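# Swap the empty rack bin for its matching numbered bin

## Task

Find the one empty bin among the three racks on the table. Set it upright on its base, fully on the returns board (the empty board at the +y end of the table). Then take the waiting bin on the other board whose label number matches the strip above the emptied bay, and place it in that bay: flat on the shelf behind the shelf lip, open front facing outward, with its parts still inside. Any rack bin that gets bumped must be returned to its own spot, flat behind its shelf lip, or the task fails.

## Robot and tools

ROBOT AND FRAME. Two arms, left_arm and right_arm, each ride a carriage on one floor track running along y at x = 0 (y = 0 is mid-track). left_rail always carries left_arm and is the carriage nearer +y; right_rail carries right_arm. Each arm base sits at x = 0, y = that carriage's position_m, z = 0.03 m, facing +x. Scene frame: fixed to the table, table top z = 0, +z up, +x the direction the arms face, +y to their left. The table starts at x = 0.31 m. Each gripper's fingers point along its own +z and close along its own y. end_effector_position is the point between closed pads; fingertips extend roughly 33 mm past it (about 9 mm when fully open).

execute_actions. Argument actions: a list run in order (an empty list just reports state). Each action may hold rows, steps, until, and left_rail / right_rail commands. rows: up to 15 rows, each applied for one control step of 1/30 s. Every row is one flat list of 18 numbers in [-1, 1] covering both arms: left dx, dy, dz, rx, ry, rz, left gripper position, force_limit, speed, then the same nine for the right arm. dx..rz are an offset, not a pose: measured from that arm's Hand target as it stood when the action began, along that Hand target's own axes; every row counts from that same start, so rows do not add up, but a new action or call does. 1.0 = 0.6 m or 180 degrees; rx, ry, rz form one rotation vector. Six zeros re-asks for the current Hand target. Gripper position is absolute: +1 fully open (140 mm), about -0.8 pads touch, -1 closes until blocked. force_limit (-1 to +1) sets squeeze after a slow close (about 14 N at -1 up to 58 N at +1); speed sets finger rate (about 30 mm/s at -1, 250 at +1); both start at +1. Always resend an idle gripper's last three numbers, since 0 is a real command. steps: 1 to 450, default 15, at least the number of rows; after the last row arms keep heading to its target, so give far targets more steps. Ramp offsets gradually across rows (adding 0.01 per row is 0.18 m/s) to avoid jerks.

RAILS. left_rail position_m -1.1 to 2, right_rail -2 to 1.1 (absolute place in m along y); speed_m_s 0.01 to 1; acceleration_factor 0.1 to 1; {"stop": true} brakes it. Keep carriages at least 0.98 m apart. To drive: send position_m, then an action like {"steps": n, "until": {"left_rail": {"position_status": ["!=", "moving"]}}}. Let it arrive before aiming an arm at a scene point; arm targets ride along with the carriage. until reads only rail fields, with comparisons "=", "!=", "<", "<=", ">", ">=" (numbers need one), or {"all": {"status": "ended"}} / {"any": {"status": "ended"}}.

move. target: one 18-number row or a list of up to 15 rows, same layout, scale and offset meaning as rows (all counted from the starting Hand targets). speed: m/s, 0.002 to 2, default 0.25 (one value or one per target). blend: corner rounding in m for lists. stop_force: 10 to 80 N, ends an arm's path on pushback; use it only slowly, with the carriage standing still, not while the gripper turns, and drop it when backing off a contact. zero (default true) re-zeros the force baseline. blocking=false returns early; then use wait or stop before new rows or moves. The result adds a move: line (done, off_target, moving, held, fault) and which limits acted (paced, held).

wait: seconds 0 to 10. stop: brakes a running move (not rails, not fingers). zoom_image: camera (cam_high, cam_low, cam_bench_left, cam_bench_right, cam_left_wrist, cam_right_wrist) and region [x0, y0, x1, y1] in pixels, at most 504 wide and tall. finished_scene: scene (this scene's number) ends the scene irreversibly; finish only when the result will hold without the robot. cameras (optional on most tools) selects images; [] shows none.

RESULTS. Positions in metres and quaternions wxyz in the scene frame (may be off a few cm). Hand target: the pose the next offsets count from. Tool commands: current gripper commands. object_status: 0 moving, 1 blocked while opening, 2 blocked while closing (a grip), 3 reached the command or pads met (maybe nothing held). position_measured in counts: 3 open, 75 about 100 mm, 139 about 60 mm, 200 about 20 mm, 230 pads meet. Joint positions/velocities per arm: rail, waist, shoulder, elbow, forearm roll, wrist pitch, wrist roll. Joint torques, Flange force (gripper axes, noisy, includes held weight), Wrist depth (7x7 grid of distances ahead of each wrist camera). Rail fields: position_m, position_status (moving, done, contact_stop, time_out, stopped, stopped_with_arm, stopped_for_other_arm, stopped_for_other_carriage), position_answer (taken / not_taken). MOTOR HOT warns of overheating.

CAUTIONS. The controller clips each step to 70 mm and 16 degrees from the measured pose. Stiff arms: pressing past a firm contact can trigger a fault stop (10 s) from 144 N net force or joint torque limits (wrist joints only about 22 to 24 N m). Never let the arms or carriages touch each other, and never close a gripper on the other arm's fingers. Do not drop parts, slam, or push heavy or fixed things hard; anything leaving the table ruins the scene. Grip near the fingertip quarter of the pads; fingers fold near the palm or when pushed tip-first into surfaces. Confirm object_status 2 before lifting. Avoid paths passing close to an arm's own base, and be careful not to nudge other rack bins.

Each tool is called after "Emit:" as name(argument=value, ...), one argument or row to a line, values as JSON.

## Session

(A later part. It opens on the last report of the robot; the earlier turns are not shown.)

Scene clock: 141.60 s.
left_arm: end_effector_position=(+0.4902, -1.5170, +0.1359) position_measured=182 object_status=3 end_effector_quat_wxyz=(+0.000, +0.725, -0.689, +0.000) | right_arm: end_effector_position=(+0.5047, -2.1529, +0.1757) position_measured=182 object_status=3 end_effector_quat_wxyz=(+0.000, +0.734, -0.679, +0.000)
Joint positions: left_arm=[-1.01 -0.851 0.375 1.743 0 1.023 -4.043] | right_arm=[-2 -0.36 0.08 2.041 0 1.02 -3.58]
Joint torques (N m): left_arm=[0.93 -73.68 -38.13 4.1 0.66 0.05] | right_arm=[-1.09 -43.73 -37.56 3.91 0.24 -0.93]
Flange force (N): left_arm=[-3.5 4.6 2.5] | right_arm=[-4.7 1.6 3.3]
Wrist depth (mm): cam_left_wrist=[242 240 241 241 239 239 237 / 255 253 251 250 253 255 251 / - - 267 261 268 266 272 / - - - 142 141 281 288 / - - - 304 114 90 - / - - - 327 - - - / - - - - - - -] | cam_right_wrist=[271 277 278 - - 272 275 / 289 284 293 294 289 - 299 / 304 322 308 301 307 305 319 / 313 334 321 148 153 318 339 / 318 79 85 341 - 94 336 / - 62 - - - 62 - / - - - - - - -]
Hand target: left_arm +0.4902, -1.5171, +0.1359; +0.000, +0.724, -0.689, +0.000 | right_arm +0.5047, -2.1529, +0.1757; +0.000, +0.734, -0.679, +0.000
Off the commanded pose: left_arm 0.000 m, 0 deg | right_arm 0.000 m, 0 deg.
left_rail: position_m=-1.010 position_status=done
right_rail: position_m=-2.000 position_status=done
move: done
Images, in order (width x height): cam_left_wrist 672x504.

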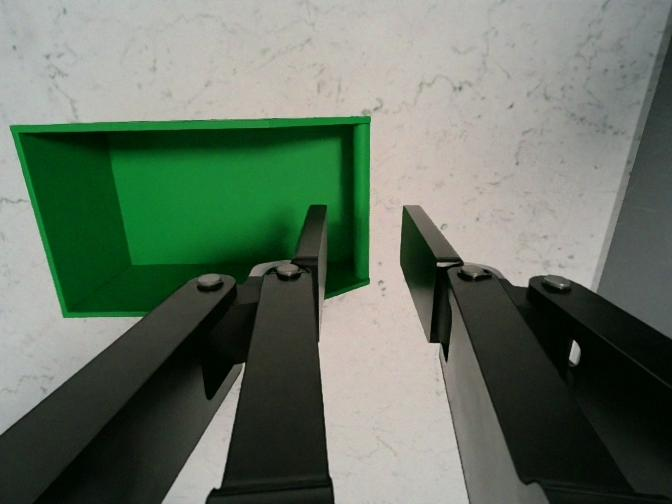

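Emit:
move(
  target=[
    [0.0133,-0.003,0.09,0,0,-0.008,-0.42,0.5,-0.9,0,0,0,0,0,0,-0.42,0.5,-0.9],
    [0.0133,-0.003,0.1265,0,0,-0.008,-0.42,0.5,-0.9,0,0,0,0,0,0,-0.42,0.5,-0.9],
    [0.0133,-0.003,0.1265,0,0,-0.008,-1,0.8,-1,0,0,0,0,0,0,-0.42,0.5,-0.9],
  ],
  speed=[0.15,0.06,0.06],
  blend=[0.01,0,0],
  cameras=["cam_left_wrist"],
)

Scene clock: 157.40 s.
left_arm: end_effector_position=(+0.4924, -1.5249, +0.0600) position_measured=219 object_status=0 end_effector_quat_wxyz=(+0.000, +0.733, -0.680, +0.000) | right_arm: end_effector_position=(+0.5047, -2.1529, +0.1757) position_measured=182 object_status=3 end_effector_quat_wxyz=(+0.000, +0.734, -0.679, +0.000)
Joint positions: left_arm=[-1.01 -0.856 0.456 1.784 0 0.902 -4.073] | right_arm=[-2 -0.36 0.08 2.041 0 1.02 -3.58]
Joint torques (N m): left_arm=[-0.35 -69.74 -30.24 3.4 -0.27 -0.13] | right_arm=[-1.5 -43.95 -37.68 3.91 0.22 -0.31]
Flange force (N): left_arm=[-5.3 2.8 -11.6] | right_arm=[-4.6 1.6 3.2]
Wrist depth (mm): cam_left_wrist=[172 171 171 171 168 171 171 / 179 178 179 179 180 179 180 / 189 - 191 163 191 191 191 / - - - 141 126 205 204 / - 210 - - - 93 215 / - - - - - - - / - - - - - - -] | cam_right_wrist=[269 274 281 - 274 275 281 / 287 - 295 - 284 293 301 / 304 307 - - - 308 320 / 317 330 322 320 153 325 333 / 320 74 86 - - 94 335 / - 62 - - - 62 - / - - - - - - -]
Hand target: left_arm +0.4924, -1.5249, +0.0600; +0.000, +0.733, -0.680, +0.000 | right_arm +0.5047, -2.1529, +0.1757; +0.000, +0.734, -0.679, +0.000
Off the commanded pose: left_arm 0.000 m, 0 deg | right_arm 0.000 m, 0 deg.
left_rail: position_m=-1.010 position_status=done
right_rail: position_m=-2.000 position_status=done
move: done
Images, in order (width x height): cam_left_wrist 672x504.

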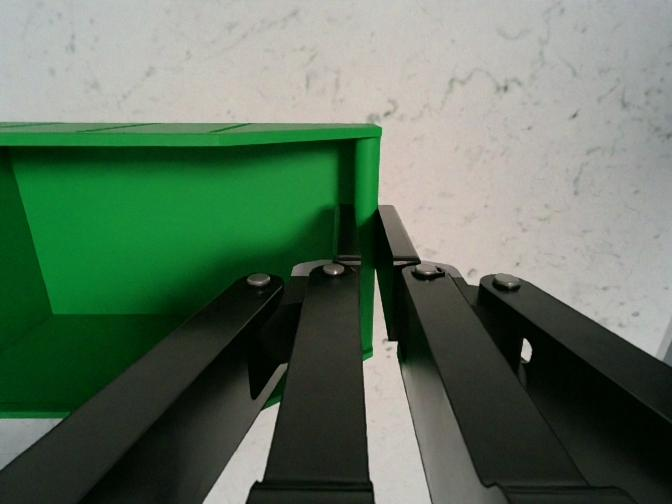

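Emit:
move(
  target=[
    [0,0,-0.05,0,0,0,-1,0.8,-1,0,0,0,0,0,0,-0.42,0.5,-0.9],
    [-0.679,-0.0845,-0.23,0,0,0,-1,0.8,-1,0,0,0,0,0,0,-0.42,0.5,-0.9],
  ],
  speed=[0.05,0.25],
  blend=[0.01,0],
  cameras=["cam_left_wrist"],
)

Emit:
execute_actions(
  actions=[
    {"left_rail":{"position_m":2.0,"acceleration_factor":0.35},"steps":60},
    {"right_rail":{"position_m":-0.69,"acceleration_factor":0.4},"steps":2},
    {"steps":300,"until":{"all":{"status":"ended"}}},
  ],
  cameras=["cam_left_wrist","cam_right_wrist"],
)

Scene clock: 167.97 s.
left_arm: end_effector_position=(+0.5124, -1.1149, +0.1980) position_measured=219 object_status=2 end_effector_quat_wxyz=(+0.000, +0.733, -0.680, +0.000) | right_arm: end_effector_position=(+0.5047, -2.1529, +0.1757) position_measured=182 object_status=3 end_effector_quat_wxyz=(+0.000, +0.734, -0.679, +0.000)
Joint positions: left_arm=[-1.01 -0.268 0.053 2.024 0 1.064 -3.485] | right_arm=[-2 -0.36 0.08 2.041 0 1.02 -3.58]
Joint torques (N m): left_arm=[0.68 -42.58 -39.91 4.13 0.49 0.16] | right_arm=[-1.41 -44.05 -37.62 3.9 0.24 -0.3]
Flange force (N): left_arm=[0.4 5.1 4.5] | right_arm=[-4.0 1.2 3.6]
Wrist depth (mm): cam_left_wrist=[299 297 297 297 294 293 296 / 313 311 309 310 313 311 316 / - 189 - 158 324 321 341 / - - 194 140 342 361 362 / - - - - - 93 384 / - - - - - - - / - - - - - - -] | cam_right_wrist=[271 277 268 - 274 275 279 / 283 287 298 286 290 291 290 / 305 311 305 308 308 304 - / 316 - - 148 154 - - / 321 74 85 - - 93 353 / - 62 - - - 62 - / - - - - - - -]
Hand target: left_arm +0.5124, -1.1148, +0.1981; +0.000, +0.733, -0.680, +0.000 | right_arm +0.5047, -2.1529, +0.1757; +0.000, +0.734, -0.679, +0.000
Off the commanded pose: left_arm 0.000 m, 0 deg | right_arm 0.000 m, 0 deg.
left_rail: position_m=-1.010 position_status=done
right_rail: position_m=-2.000 position_status=done
move: done
Images, in order (width x height): cam_left_wrist 672x504.

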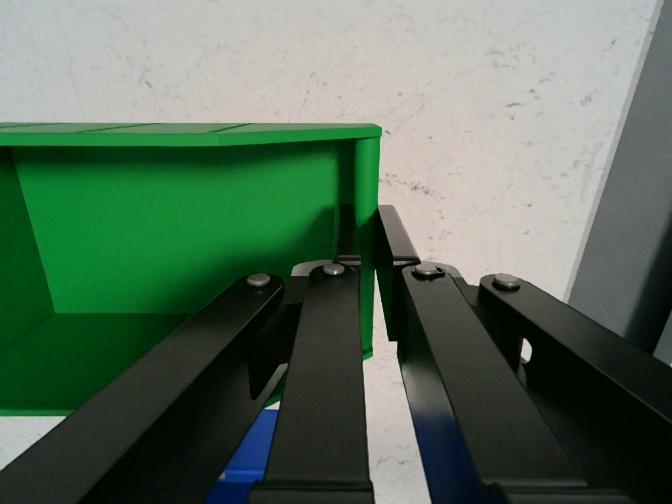

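Scene clock: 172.77 s.
left_arm: end_effector_position=(+0.5124, +1.8951, +0.1981) position_measured=219 object_status=2 end_effector_quat_wxyz=(+0.000, +0.733, -0.680, +0.000) | right_arm: end_effector_position=(+0.5047, -0.8430, +0.1757) position_measured=182 object_status=3 end_effector_quat_wxyz=(+0.000, +0.734, -0.679, +0.000)
Joint positions: left_arm=[2 -0.268 0.053 2.024 0 1.064 -3.485] | right_arm=[-0.69 -0.36 0.08 2.041 0 1.02 -3.58]
Joint torques (N m): left_arm=[0.66 -42.99 -39.91 4.19 0.49 -0.04] | right_arm=[-1.43 -44.05 -37.7 3.89 0.25 -0.29]
Flange force (N): left_arm=[-0.3 4.3 5.0] | right_arm=[-3.9 1.2 3.9]
Flange force at the end of the 1st action (N): left_arm=[0.9 4.5 5.1] | right_arm=[-3.2 1.2 3.4]
Flange force at the end of the 2nd action (N): left_arm=[1.0 4.1 4.9] | right_arm=[9.3 1.2 4.6]
Wrist depth (mm): cam_left_wrist=[285 283 281 289 291 294 292 / 293 295 292 298 - 309 312 / - 190 192 157 330 338 322 / - 202 200 117 343 350 - / 192 - - - - 93 - / - - - - - - - / - - - - - - -] | cam_right_wrist=[279 276 278 274 277 273 272 / 293 285 291 290 291 301 304 / 304 - 302 276 306 - 318 / - 314 311 288 117 - 341 / - 74 85 346 - 94 349 / - 62 - - - 62 - / - - - - - - -]
Hand target: left_arm +0.5124, +1.8951, +0.1981; +0.000, +0.733, -0.680, +0.000 | right_arm +0.5047, -0.8430, +0.1757; +0.000, +0.734, -0.679, +0.000
Tool commands: left_gripper/position=-1.0 left_gripper/force_limit=+0.8 left_gripper/speed=-1.0 right_gripper/position=-0.42 right_gripper/force_limit=+0.5 right_gripper/speed=-0.9
Off the commanded pose: left_arm 0.000 m, 0 deg | right_arm 0.000 m, 0 deg.
left_rail: position_m=2.000 position_status=done
right_rail: position_m=-0.690 position_status=done
Images, in order (width x height): cam_left_wrist 672x504, cam_right_wrist 672x504.

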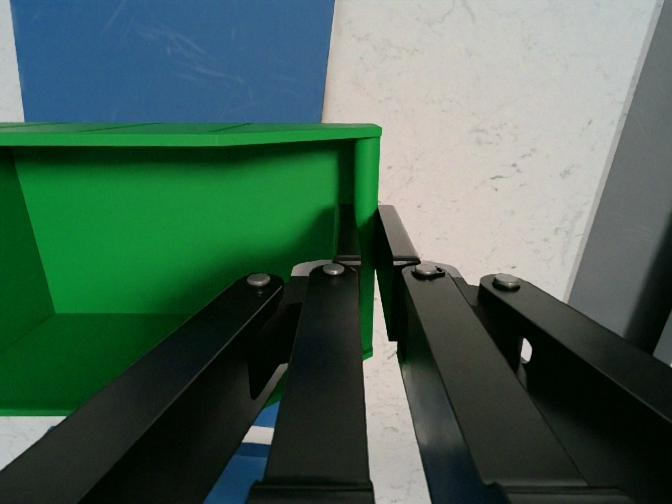

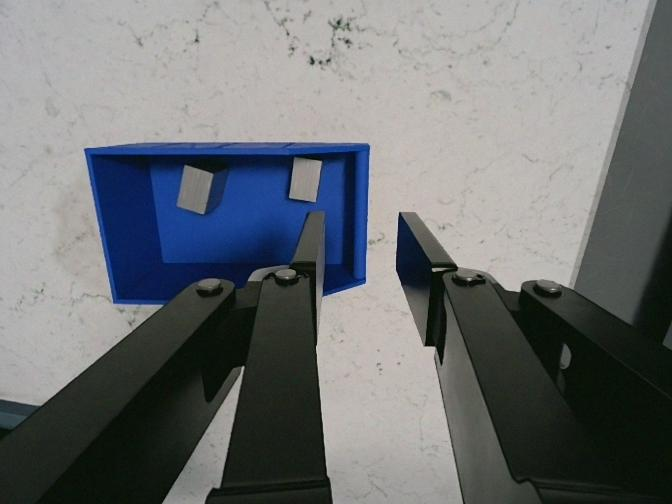

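Emit:
move(
  target=[
    [-0.6663,-0.142,0,0,0,0,-1,0.8,-1,-0.0153,0.003,0.12,0,0,-0.003,-0.42,0.5,-0.9],
    [-0.6663,-0.142,0.18,0,0,0,-1,0.8,-1,-0.0153,0.003,0.191,0,0,-0.003,-0.42,0.5,-0.9],
  ],
  speed=[0.25,0.1],
  blend=[0.01,0],
  cameras=["cam_left_wrist","cam_right_wrist","cam_bench_left"],
)

Scene clock: 189.23 s.
left_arm: end_effector_position=(+0.5675, +2.3002, +0.0902) position_measured=219 object_status=2 end_effector_quat_wxyz=(+0.000, +0.733, -0.680, +0.000) | right_arm: end_effector_position=(+0.5022, -0.8339, +0.0612) position_measured=182 object_status=3 end_effector_quat_wxyz=(+0.000, +0.737, -0.675, +0.000)
Joint positions: left_arm=[2 0.433 0.332 1.907 0 0.903 -2.784] | right_arm=[-0.69 -0.345 0.205 2.152 0 0.784 -3.575]
Joint torques (N m): left_arm=[1.21 -69.35 -35.9 3.76 0.75 -0.03] | right_arm=[-1.44 -50.72 -31.18 3.25 0.02 -0.29]
Flange force (N): left_arm=[2.6 1.9 5.8] | right_arm=[-3.8 0.8 2.5]
Wrist depth (mm): cam_left_wrist=[- - - - - 198 199 / - 113 125 192 195 210 209 / 190 - - 184 220 222 222 / - - 199 140 217 235 235 / - 212 - - - 93 249 / - - - - - - - / - - - - - - -] | cam_right_wrist=[172 171 172 174 173 172 172 / 177 180 180 181 182 183 180 / 156 185 186 187 192 193 196 / 201 201 199 166 153 199 206 / 208 74 85 181 126 93 216 / - 62 - 230 - 62 - / - - - - - - -]
Hand target: left_arm +0.5675, +2.3002, +0.0901; +0.000, +0.733, -0.680, +0.000 | right_arm +0.5022, -0.8339, +0.0611; +0.000, +0.737, -0.675, +0.000
Off the commanded pose: left_arm 0.000 m, 0 deg | right_arm 0.000 m, 0 deg.
left_rail: position_m=2.000 position_status=done
right_rail: position_m=-0.690 position_status=done
move: done
Images, in order (width x height): cam_bench_left 672x504, cam_left_wrist 672x504, cam_right_wrist 672x504.

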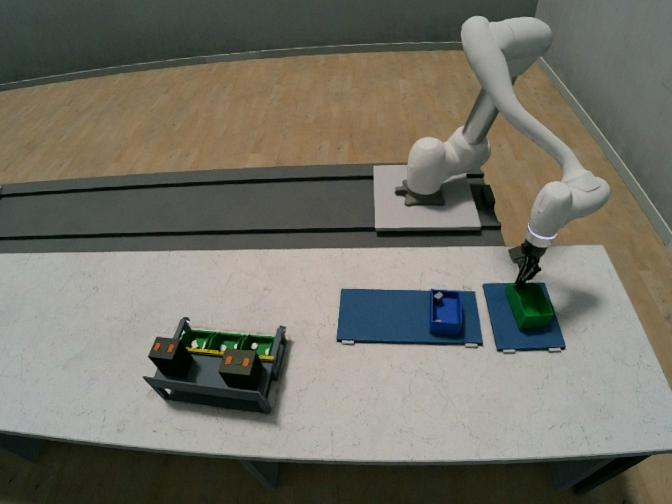

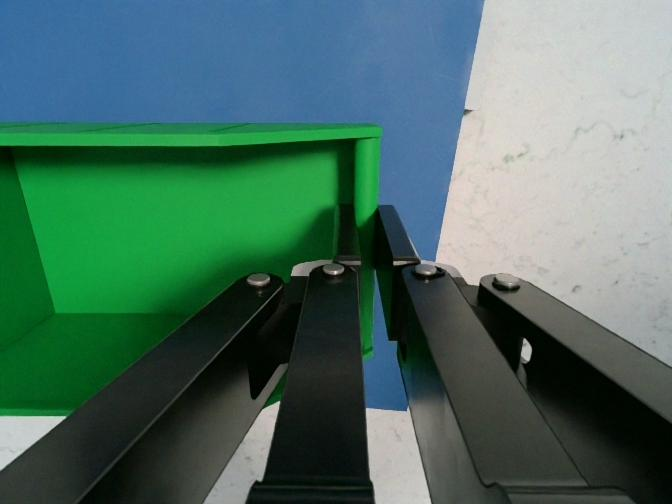

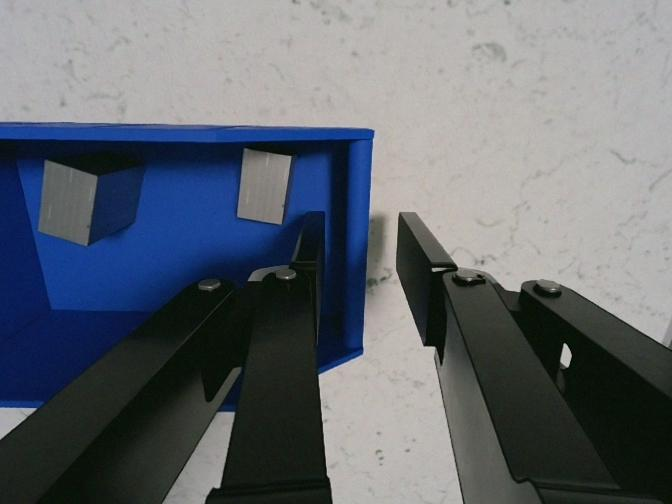

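Emit:
move(
  target=[0,0,0.034,0,0,0,-1,0.8,-1,0,0,0,0,0,0,-1,0.8,-1],
  speed=0.02,
  stop_force=12,
  cameras=["cam_right_wrist"],
)

Scene clock: 196.10 s.
left_arm: end_effector_position=(+0.5676, +2.3002, +0.0773) position_measured=219 object_status=2 end_effector_quat_wxyz=(+0.000, +0.733, -0.680, +0.000) | right_arm: end_effector_position=(+0.5022, -0.8339, +0.0611) position_measured=219 object_status=0 end_effector_quat_wxyz=(+0.000, +0.737, -0.675, +0.000)
Joint positions: left_arm=[2 0.433 0.346 1.916 0 0.88 -2.784] | right_arm=[-0.69 -0.345 0.205 2.152 0 0.784 -3.575]
Joint torques (N m): left_arm=[1 -37.13 -18.7 3.68 -2.43 0] | right_arm=[-2.13 -37.81 -22.94 3.09 -0.9 -0.28]
Flange force (N): left_arm=[6.1 10.1 -47.3] | right_arm=[-6.5 3.0 -24.0]
Wrist depth (mm): cam_left_wrist=[- 169 - 170 - 187 187 / - 114 - - - 198 198 / - 192 192 159 - 210 210 / - - 199 125 113 222 223 / 206 - - - - 93 236 / - - - - - - - / - - - - - - -] | cam_right_wrist=[171 172 172 175 172 173 172 / 181 179 180 180 183 182 183 / 160 184 186 189 189 193 195 / 202 202 199 150 203 206 206 / 202 209 82 93 92 92 220 / - - - - - 69 - / - - - - - - -]
Hand target: left_arm +0.5676, +2.3002, +0.0773; +0.000, +0.733, -0.680, +0.000 (not the last commanded pose) | right_arm +0.5022, -0.8339, +0.0611; +0.000, +0.737, -0.675, +0.000
Off the commanded pose: left_arm 0.008 m, 0 deg | right_arm 0.000 m, 0 deg.
left_rail: position_m=2.000 position_status=done
right_rail: position_m=-0.690 position_status=done
move: contact (left_arm)
Images, in order (width x height): cam_right_wrist 672x504.

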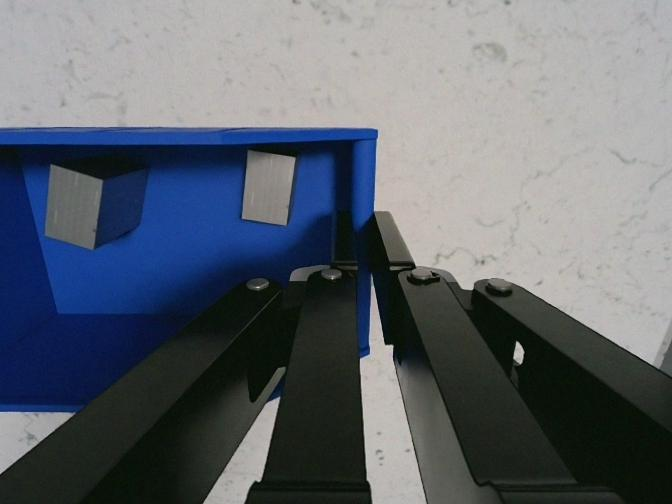

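Emit:
move(
  target=[
    [0,0,-0.002,0,0,0,-1,0.8,-1,0,0,-0.01,0,0,0,-1,0.8,-1],
    [0,0,-0.002,0,0,0,-0.42,0.5,-0.9,0,0,-0.01,0,0,0,-1,0.8,-1],
    [0,0,-0.06,0,0,0,-0.42,0.5,-0.9,0,0,-0.06,0,0,0,-1,0.8,-1],
    [0,0,-0.2,0,0,0,-0.42,0.5,-0.9,0,0,-0.165,0,0,0.0121,-1,0.8,-1],
  ],
  speed=[0.02,0.03,0.06,0.15],
  blend=[0,0,0.01,0],
  cameras=["cam_left_wrist","cam_right_wrist"],
)

Emit:
execute_actions(
  actions=[
    {"right_rail":{"position_m":-2.0,"acceleration_factor":0.3},"steps":2},
    {"steps":200,"until":{"all":{"status":"ended"}}},
  ],
  cameras=["cam_right_wrist","cam_bench_right"],
)

Scene clock: 205.23 s.
left_arm: end_effector_position=(+0.5675, +2.3002, +0.1972) position_measured=182 object_status=3 end_effector_quat_wxyz=(+0.000, +0.733, -0.680, +0.000) | right_arm: end_effector_position=(+0.5022, -0.8339, +0.1601) position_measured=219 object_status=2 end_effector_quat_wxyz=(+0.000, +0.724, -0.689, +0.000)
Joint positions: left_arm=[2 0.433 0.234 1.812 0 1.095 -2.784] | right_arm=[-0.69 -0.345 0.088 2.066 0 0.988 -3.537]
Joint torques (N m): left_arm=[1.37 -61.26 -39.91 4.23 0.61 -0.1] | right_arm=[-1.33 -47.13 -40.27 3.87 -0.58 -0.28]
Flange force (N): left_arm=[3.8 4.1 3.4] | right_arm=[-4.5 3.0 8.2]
Wrist depth (mm): cam_left_wrist=[- - - - 286 293 290 / 313 - 294 - 299 308 306 / - - - - 323 325 324 / 367 - - 138 133 342 346 / 377 - - 375 - 90 364 / - - - 399 - - - / - - - - - - -] | cam_right_wrist=[262 260 260 262 263 261 265 / - 273 280 268 276 274 272 / 166 194 195 188 288 290 289 / - 216 210 149 298 308 319 / 189 218 82 92 92 93 342 / - - - - - 69 - / - - - - - - -]
Hand target: left_arm +0.5675, +2.3002, +0.1973; +0.000, +0.733, -0.680, +0.000 | right_arm +0.5022, -0.8339, +0.1601; +0.000, +0.724, -0.689, +0.000
Off the commanded pose: left_arm 0.000 m, 0 deg | right_arm 0.000 m, 0 deg.
left_rail: position_m=2.000 position_status=done
right_rail: position_m=-0.690 position_status=done
move: done
Images, in order (width x height): cam_left_wrist 672x504, cam_right_wrist 672x504.

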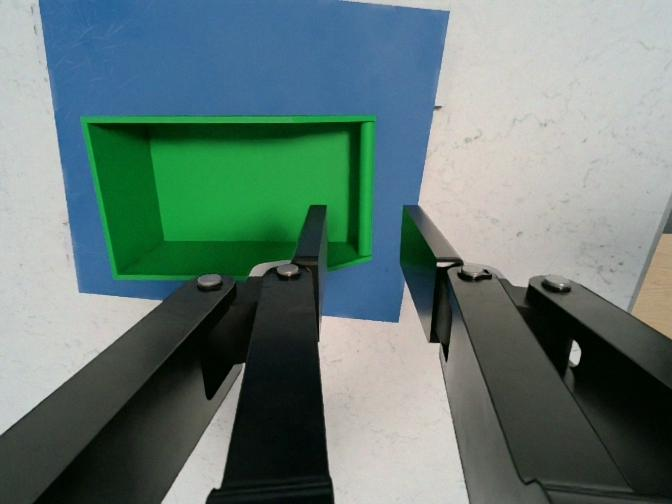

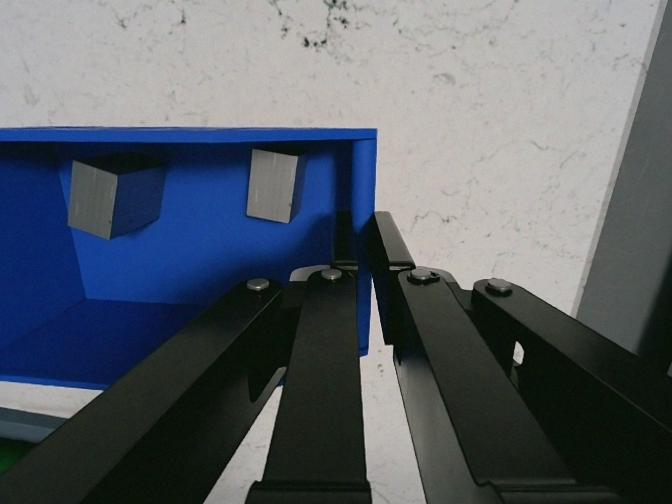

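Scene clock: 208.43 s.
left_arm: end_effector_position=(+0.5675, +2.3002, +0.1973) position_measured=182 object_status=3 end_effector_quat_wxyz=(+0.000, +0.733, -0.680, +0.000) | right_arm: end_effector_position=(+0.5022, -2.1439, +0.1601) position_measured=219 object_status=2 end_effector_quat_wxyz=(+0.000, +0.725, -0.689, +0.000)
Joint positions: left_arm=[2 0.433 0.234 1.812 0 1.095 -2.784] | right_arm=[-2 -0.345 0.088 2.065 0 0.988 -3.537]
Joint torques (N m): left_arm=[0.97 -61.7 -39.7 4.19 0.67 -0.05] | right_arm=[-1.32 -46.65 -39.42 3.89 -0.15 -0.26]
Flange force (N): left_arm=[2.8 3.5 3.5] | right_arm=[-4.0 1.9 7.9]
Flange force at the end of the 1st action (N): left_arm=[2.8 3.7 3.0] | right_arm=[-15.2 -0.2 7.3]
Wrist depth (mm): cam_left_wrist=[- - - 279 - 291 289 / 318 - 225 297 300 309 297 / 336 311 - 304 - - 335 / 354 - - 287 163 343 346 / 377 - - - - 90 362 / - - - - - - - / - - - - - - -] | cam_right_wrist=[252 256 265 262 260 255 - / 270 274 126 272 273 274 291 / 201 194 196 189 - - 302 / - 216 209 149 - - 312 / - 219 82 92 92 85 340 / - - - - - 69 - / - - - - - - -]
Hand target: left_arm +0.5675, +2.3002, +0.1973; +0.000, +0.733, -0.680, +0.000 | right_arm +0.5022, -2.1439, +0.1601; +0.000, +0.724, -0.689, +0.000
Tool commands: left_gripper/position=-0.42 left_gripper/force_limit=+0.5 left_gripper/speed=-0.9 right_gripper/position=-1.0 right_gripper/force_limit=+0.8 right_gripper/speed=-1.0
Off the commanded pose: left_arm 0.000 m, 0 deg | right_arm 0.000 m, 0 deg.
left_rail: position_m=2.000 position_status=done
right_rail: position_m=-2.000 position_status=done
Images, in order (width x height): cam_bench_right 672x504, cam_right_wrist 672x504.

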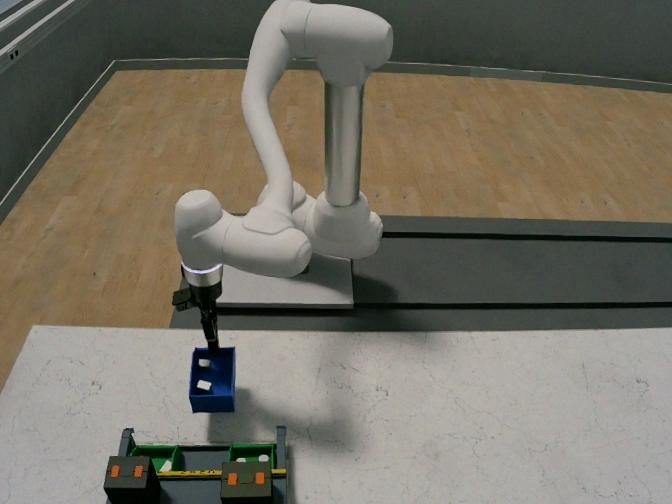

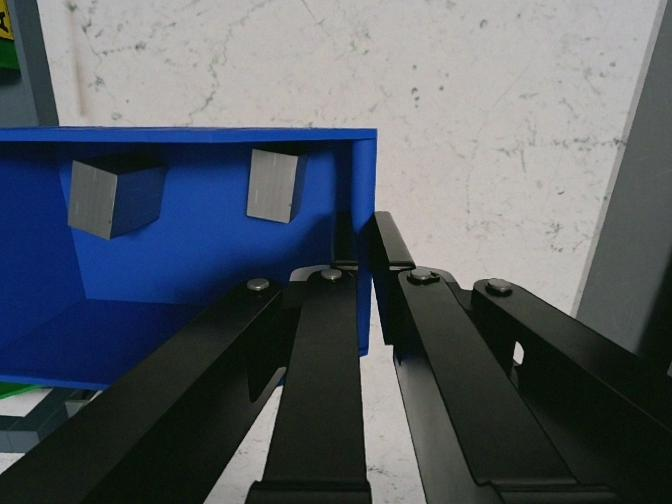

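Emit:
move(
  target=[
    [0,0,0,0,0,0,-0.42,0.5,-0.9,0.0348,0,0.042,0.0194,0,0,-1,0.8,-1],
    [0,0,0,0,0,0,-0.42,0.5,-0.9,0.0348,-0.175,0.0918,0.0194,0,0,-1,0.8,-1],
    [0,0,0,0,0,0,-0.42,0.5,-0.9,0.0348,-0.215,0.105,0.0194,0,0,-1,0.8,-1],
  ],
  speed=[0.1,0.08,0.05],
  blend=[0.005,0.01,0],
  cameras=["cam_right_wrist","cam_bench_right"],
)

Emit:
zoom_image(
  camera="cam_bench_right",
  region=[90, 384, 310, 504],
)

Scene clock: 222.83 s.
left_arm: end_effector_position=(+0.5675, +2.3002, +0.1973) position_measured=182 object_status=3 end_effector_quat_wxyz=(+0.000, +0.733, -0.680, +0.000) | right_arm: end_effector_position=(+0.6320, -2.1583, +0.0972) position_measured=219 object_status=2 end_effector_quat_wxyz=(-0.022, +0.724, -0.689, +0.021)
Joint positions: left_arm=[2 0.433 0.234 1.812 0 1.095 -2.784] | right_arm=[-2 -0.31 0.312 1.921 0.029 0.852 -3.519]
Joint torques (N m): left_arm=[0.61 -61.96 -39.68 4.23 0.59 -0.06] | right_arm=[-0.92 -69.31 -37.31 3.72 -0.28 -0.13]
Flange force (N): left_arm=[2.2 3.2 3.5] | right_arm=[-2.3 1.5 8.0]
Wrist depth (mm): cam_left_wrist=[- - 286 - - 290 292 / - 292 - - 312 307 307 / 340 - - - - 326 325 / 360 - - 290 133 347 1202 / 377 - - 379 - 90 362 / - - - 401 - - - / - - - 433 - - -] | cam_right_wrist=[193 198 206 203 202 201 198 / 210 208 213 213 216 211 209 / 197 191 199 190 225 224 219 / 203 228 213 164 236 236 231 / 189 217 82 92 92 86 248 / - - - - - 69 - / - - - - - - -]
Hand target: left_arm +0.5675, +2.3002, +0.1973; +0.000, +0.733, -0.680, +0.000 | right_arm +0.6321, -2.1583, +0.0972; -0.022, +0.724, -0.689, +0.021
Off the commanded pose: left_arm 0.000 m, 0 deg | right_arm 0.000 m, 0 deg.
left_rail: position_m=2.000 position_status=done
right_rail: position_m=-2.000 position_status=done
move: done
Images, in order (width x height): cam_bench_right 672x504, cam_right_wrist 672x504.

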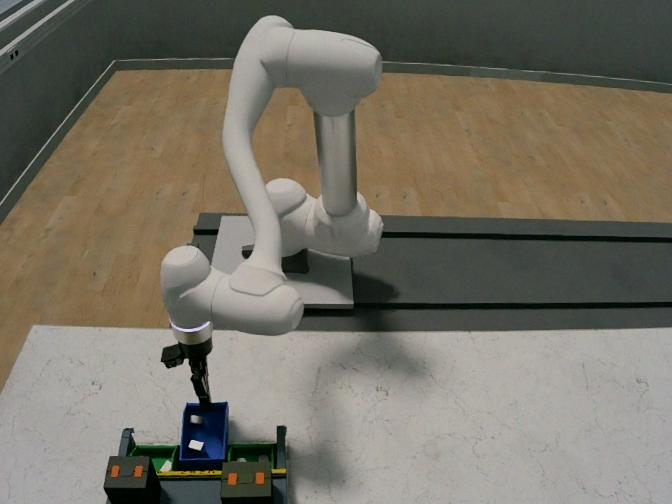

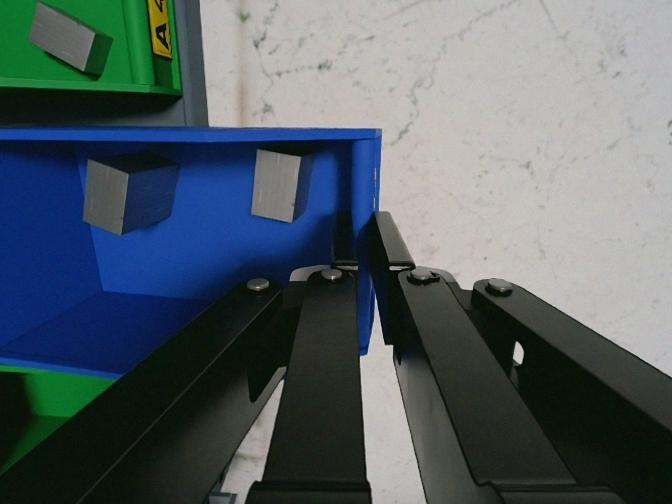

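Scaled by 2.291 from the camera's 672x504 image, which has a finer 960x720 frame.

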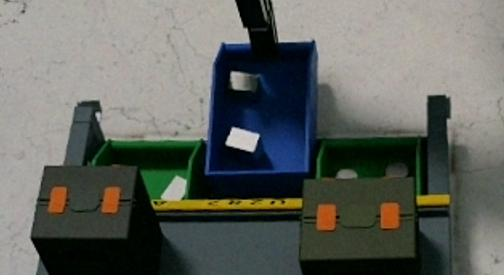

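Emit:
move(
  target=[0,0,0,0,0,0,-0.42,0.5,-0.9,0,0,0,0,0,0,-0.98,1,-1],
  speed=0.05,
  cameras=[],
)

Emit:
move(
  target=[0,0,0,0,0,0,-0.42,0.5,-0.9,0,-0.075,0,0,0,0,-0.98,1,-1],
  speed=0.06,
  cameras=["cam_right_wrist"],
)

Emit:
zoom_image(
  camera="cam_right_wrist",
  region=[0, 0, 480, 420],
)

Scene clock: 231.10 s.
left_arm: end_effector_position=(+0.5675, +2.3002, +0.1973) position_measured=182 object_status=3 end_effector_quat_wxyz=(+0.000, +0.733, -0.680, +0.000) | right_arm: end_effector_position=(+0.6321, -2.1583, +0.0972) position_measured=220 object_status=2 end_effector_quat_wxyz=(-0.022, +0.724, -0.689, +0.021)
Joint positions: left_arm=[2 0.433 0.234 1.812 0 1.095 -2.784] | right_arm=[-2 -0.309 0.312 1.921 0.029 0.852 -3.519]
Joint torques (N m): left_arm=[0.93 -61.46 -39.68 4.22 0.6 -0.07] | right_arm=[-1.16 -67.29 -36.9 3.73 -0.25 -0.3]
Flange force (N): left_arm=[3.1 3.6 3.3] | right_arm=[-3.4 2.9 6.2]
Wrist depth (mm): cam_left_wrist=[- - - 273 286 292 290 / 316 - - - 309 307 306 / 332 316 308 299 326 325 326 / - - - 140 163 343 1100 / - - - 388 - 90 1170 / - - - - - - - / - - - - - - -] | cam_right_wrist=[191 189 202 206 199 198 197 / 209 209 216 213 213 - 206 / 199 190 199 189 226 220 220 / 212 227 215 164 234 235 233 / - 219 82 92 92 92 251 / - - - - - 69 - / - - - - - - -]
Hand target: left_arm +0.5675, +2.3002, +0.1973; +0.000, +0.733, -0.680, +0.000 | right_arm +0.6321, -2.1583, +0.0972; -0.022, +0.724, -0.689, +0.021
Off the commanded pose: left_arm 0.000 m, 0 deg | right_arm 0.000 m, 0 deg.
left_rail: position_m=2.000 position_status=done
right_rail: position_m=-2.000 position_status=done
move: done
No camera images: "cameras" was empty.

Scene clock: 232.27 s.
left_arm: end_effector_position=(+0.5675, +2.3002, +0.1973) position_measured=182 object_status=3 end_effector_quat_wxyz=(+0.000, +0.733, -0.680, +0.000) | right_arm: end_effector_position=(+0.6769, -2.1561, +0.0999) position_measured=220 object_status=2 end_effector_quat_wxyz=(-0.022, +0.724, -0.689, +0.021)
Joint positions: left_arm=[2 0.433 0.234 1.812 0 1.095 -2.784] | right_arm=[-2 -0.286 0.367 1.834 0.026 0.883 -3.494]
Joint torques (N m): left_arm=[0.48 -61.89 -39.55 4.2 0.63 -0.05] | right_arm=[-1.87 -71.96 -37.41 3.84 -0.54 -0.26]
Flange force (N): left_arm=[1.9 3.1 3.5] | right_arm=[-4.4 4.0 3.9]
Wrist depth (mm): cam_left_wrist=[282 281 286 272 287 292 289 / 317 291 290 - 312 309 304 / 341 - - - 324 326 324 / 370 - 327 - 163 346 354 / 377 - - 375 - 90 366 / - - - 401 - - - / - - - 433 - - -] | cam_right_wrist=[211 201 201 - 206 - 199 / 218 220 216 217 215 209 209 / - 190 203 189 229 226 219 / - 229 215 164 122 237 234 / 189 218 82 93 92 93 245 / - - - - - 69 - / - - - - - - -]
Hand target: left_arm +0.5675, +2.3002, +0.1973; +0.000, +0.733, -0.680, +0.000 | right_arm +0.6770, -2.1561, +0.0999; -0.022, +0.724, -0.689, +0.021
Off the commanded pose: left_arm 0.000 m, 0 deg | right_arm 0.000 m, 0 deg.
left_rail: position_m=2.000 position_status=done
right_rail: position_m=-2.000 position_status=done
move: done
Images, in order (width x height): cam_right_wrist 672x504.

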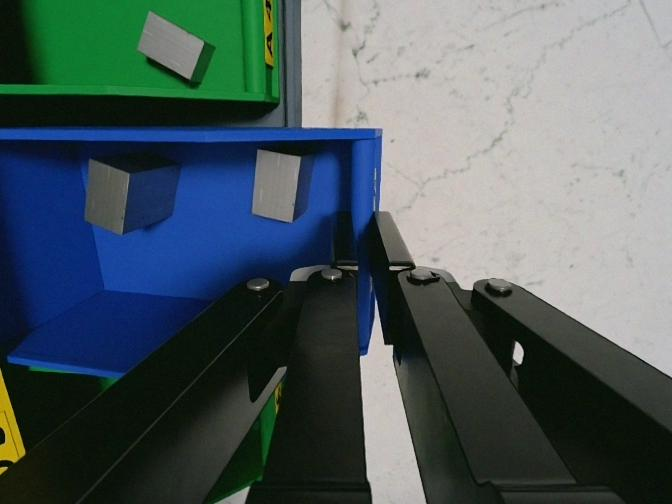

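Scaled by 1.050 from the camera's 672x504 image, which has a finer 960x720 frame.

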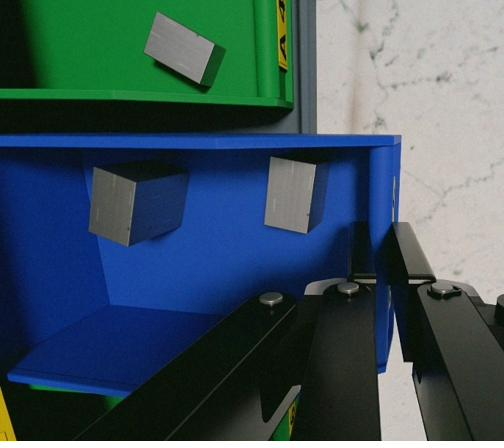

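Emit:
move(
  target=[0,0,0,0,0,0,-0.42,0.5,-0.9,0,-0.101,0.012,0,0,0,-0.98,1,-1],
  speed=0.05,
  cameras=["cam_right_wrist","cam_bench_right"],
)

Emit:
zoom_image(
  camera="cam_bench_right",
  region=[100, 415, 300, 504],
)

Scene clock: 238.83 s.
left_arm: end_effector_position=(+0.5675, +2.3002, +0.1973) position_measured=182 object_status=3 end_effector_quat_wxyz=(+0.000, +0.733, -0.680, +0.000) | right_arm: end_effector_position=(+0.7378, -2.1531, +0.0965) position_measured=220 object_status=2 end_effector_quat_wxyz=(-0.022, +0.724, -0.689, +0.021)
Joint positions: left_arm=[2 0.433 0.234 1.812 0 1.095 -2.784] | right_arm=[-2 -0.259 0.45 1.714 0.024 0.919 -3.464]
Joint torques (N m): left_arm=[1.41 -61.57 -39.41 4.23 0.59 0.03] | right_arm=[-1.31 -83.67 -38.88 3.9 -0.43 -0.28]
Flange force (N): left_arm=[3.7 2.7 3.1] | right_arm=[-3.0 2.1 6.8]
Wrist depth (mm): cam_left_wrist=[- 281 - 276 282 291 290 / 320 293 289 290 313 309 - / 337 276 - - 326 326 328 / 337 - 317 284 163 - 343 / 377 - - 351 - 90 362 / - - - 404 - - - / - - - 436 - - -] | cam_right_wrist=[203 203 199 192 198 199 196 / 127 216 207 209 215 206 204 / 131 189 199 189 222 223 218 / 136 226 215 163 233 233 230 / 142 203 82 92 92 92 243 / - - - - - 69 - / - - - - - - -]
Hand target: left_arm +0.5675, +2.3002, +0.1973; +0.000, +0.733, -0.680, +0.000 | right_arm +0.7378, -2.1531, +0.0965; -0.022, +0.724, -0.689, +0.021
Off the commanded pose: left_arm 0.000 m, 0 deg | right_arm 0.000 m, 0 deg.
left_rail: position_m=2.000 position_status=done
right_rail: position_m=-2.000 position_status=done
move: done
Images, in order (width x height): cam_bench_right 672x504, cam_right_wrist 672x504.

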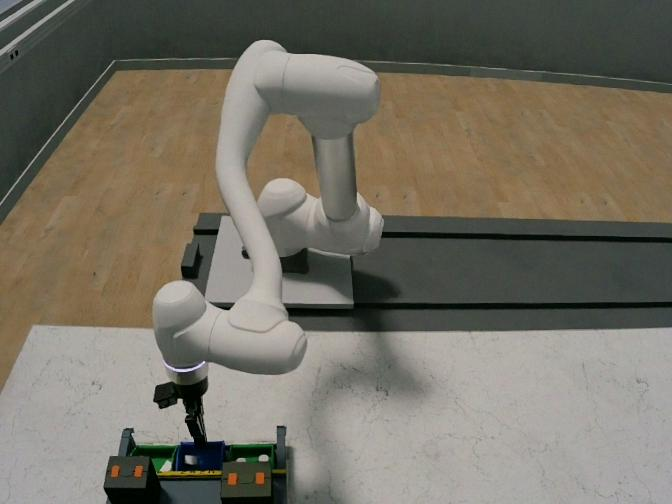

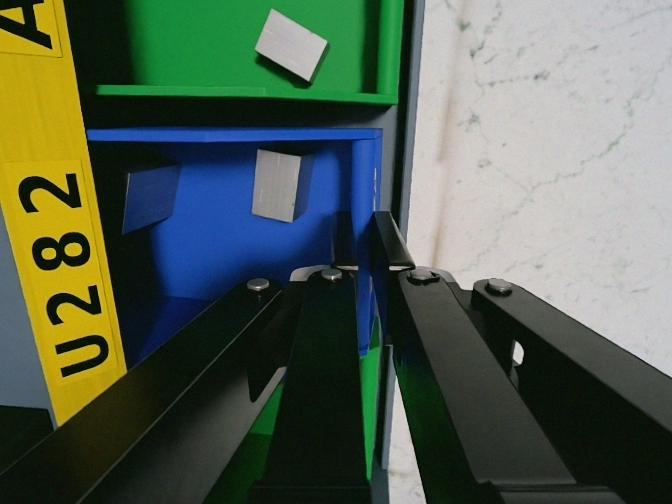

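Scaled by 2.520 from the camera's 672x504 image, which has a finer 960x720 frame.

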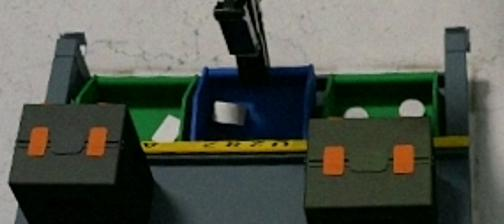

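Emit:
move(
  target=[
    [0,0,0,0,0,0,-0.42,0.5,-0.9,0,0.0007,0.012,0.0150,0,0,-0.98,1,-1],
    [0,0,0,0,0,0,-0.42,0.5,-0.9,0,0.003,0.051,0.0150,0,0,-0.98,1,-1],
  ],
  speed=[0.04,0.02],
  stop_force=15,
  cameras=["cam_right_wrist"],
)

Emit:
zoom_image(
  camera="cam_right_wrist",
  region=[180, 40, 480, 265],
)

Scene clock: 246.67 s.
left_arm: end_effector_position=(+0.5675, +2.3002, +0.1973) position_measured=182 object_status=3 end_effector_quat_wxyz=(+0.000, +0.733, -0.680, +0.000) | right_arm: end_effector_position=(+0.7379, -2.1531, +0.0686) position_measured=220 object_status=2 end_effector_quat_wxyz=(-0.039, +0.723, -0.688, +0.037)
Joint positions: left_arm=[2 0.433 0.234 1.812 0 1.095 -2.784] | right_arm=[-2 -0.265 0.458 1.766 0.046 0.815 -3.487]
Joint torques (N m): left_arm=[1.01 -62.02 -39.64 4.21 0.63 -0.03] | right_arm=[-0.45 -48.56 -22.17 3.87 -2.67 -0.3]
Flange force (N): left_arm=[2.8 2.7 3.7] | right_arm=[-4.8 8.2 -42.2]
Wrist depth (mm): cam_left_wrist=[- 284 - - 286 293 291 / - - - 295 318 309 303 / 340 275 - 320 315 328 324 / 361 - - 289 134 - 345 / - - - 372 - 90 362 / - - - - - - - / - - - 431 - - -] | cam_right_wrist=[184 179 173 - 173 171 168 / 199 153 154 156 183 181 177 / 165 191 196 188 194 191 186 / 211 216 207 149 118 - 195 / 201 218 82 92 93 85 210 / - - - - - 69 - / - - - - - - -]
Hand target: left_arm +0.5675, +2.3002, +0.1973; +0.000, +0.733, -0.680, +0.000 | right_arm +0.7379, -2.1531, +0.0686; -0.039, +0.723, -0.688, +0.037 (not the last commanded pose)
Off the commanded pose: left_arm 0.000 m, 0 deg | right_arm 0.003 m, 0 deg.
left_rail: position_m=2.000 position_status=done
right_rail: position_m=-2.000 position_status=done
move: contact (right_arm); path passed 1 of 2 targets
Images, in order (width x height): cam_right_wrist 672x504.

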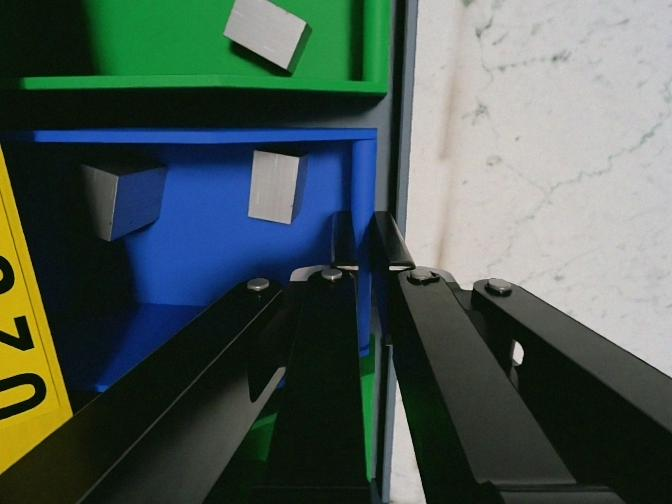

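Scaled by 1.680 from the camera's 672x504 image, which has a finer 960x720 frame.

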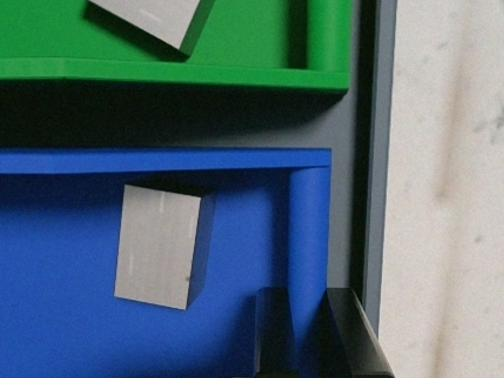

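Emit:
move(
  target=[
    [0,0,0,0,0,0,-0.42,0.5,-0.9,0,-0.0002,-0.0025,0,0,0,-0.98,1,-1],
    [0,0,0,0,0,0,-0.42,0.5,-0.9,0,-0.0002,-0.0025,0,0,0,-0.42,0.5,-1],
    [0,0,0,0,0,0,-0.42,0.5,-0.9,0,-0.0108,-0.0994,0,0,0,-0.42,0.5,-1],
    [0,0,0,0,0,0,-0.42,0.5,-0.9,-0.05,0.01,-0.27,-0.034,0,0,-0.42,0.5,-1],
  ],
  speed=[0.02,0.03,0.05,0.2],
  blend=[0,0,0.01,0],
  cameras=["cam_right_wrist","cam_bench_right"],
)

Emit:
zoom_image(
  camera="cam_bench_right",
  region=[100, 415, 300, 504],
)

Emit:
zoom_image(
  camera="cam_right_wrist",
  region=[130, 40, 430, 290],
)

Scene clock: 256.70 s.
left_arm: end_effector_position=(+0.5675, +2.3002, +0.1973) position_measured=182 object_status=3 end_effector_quat_wxyz=(+0.000, +0.733, -0.680, +0.000) | right_arm: end_effector_position=(+0.7130, -2.1243, +0.2289) position_measured=182 object_status=3 end_effector_quat_wxyz=(-0.001, +0.724, -0.689, +0.001)
Joint positions: left_arm=[2 0.433 0.234 1.812 0 1.095 -2.784] | right_arm=[-2 -0.221 0.334 1.616 0.001 1.19 -3.412]
Joint torques (N m): left_arm=[0.81 -61.69 -39.65 4.25 0.59 -0.05] | right_arm=[-1.66 -73.05 -40.54 4.23 0.64 -0.31]
Flange force (N): left_arm=[3.0 3.0 3.2] | right_arm=[-3.3 2.1 4.4]
Wrist depth (mm): cam_left_wrist=[287 - 279 - 280 291 290 / - - 294 - 307 308 306 / - - - 278 319 325 334 / 364 - - - 134 345 346 / 380 - - 375 - 90 361 / - - - - - - - / - - - 429 - - -] | cam_right_wrist=[- 228 302 306 322 320 316 / - 244 329 331 - 344 330 / - 257 349 348 358 - - / - 269 293 148 149 - 376 / 204 79 85 367 - 94 - / - 62 - - - 62 - / - - - - - - -]
Hand target: left_arm +0.5675, +2.3002, +0.1973; +0.000, +0.733, -0.680, +0.000 | right_arm +0.7130, -2.1243, +0.2290; -0.001, +0.724, -0.689, +0.001
Off the commanded pose: left_arm 0.000 m, 0 deg | right_arm 0.000 m, 0 deg.
left_rail: position_m=2.000 position_status=done
right_rail: position_m=-2.000 position_status=done
move: done
Images, in order (width x height): cam_bench_right 672x504, cam_right_wrist 672x504.

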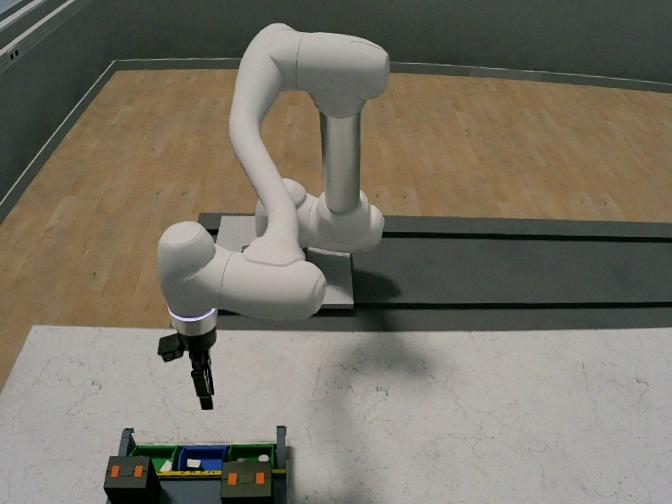

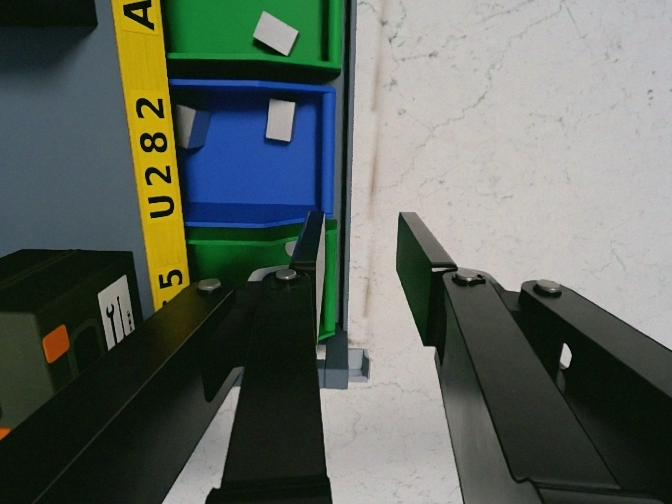

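Scaled by 2.520 from the camera's 672x504 image, which has a finer 960x720 frame.

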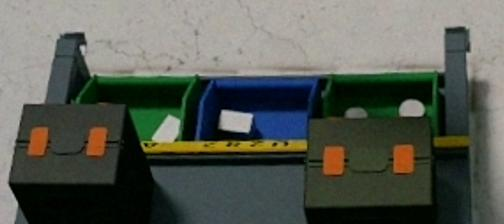

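Scaled by 1.680 from the camera's 672x504 image, which has a finer 960x720 frame.

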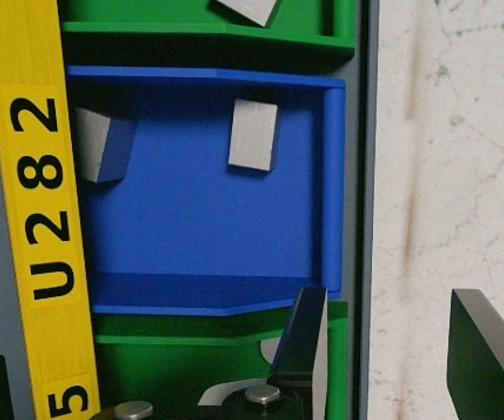

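Emit:
finished_scene(
  scene=2,
)

The scene is finished: the task was done.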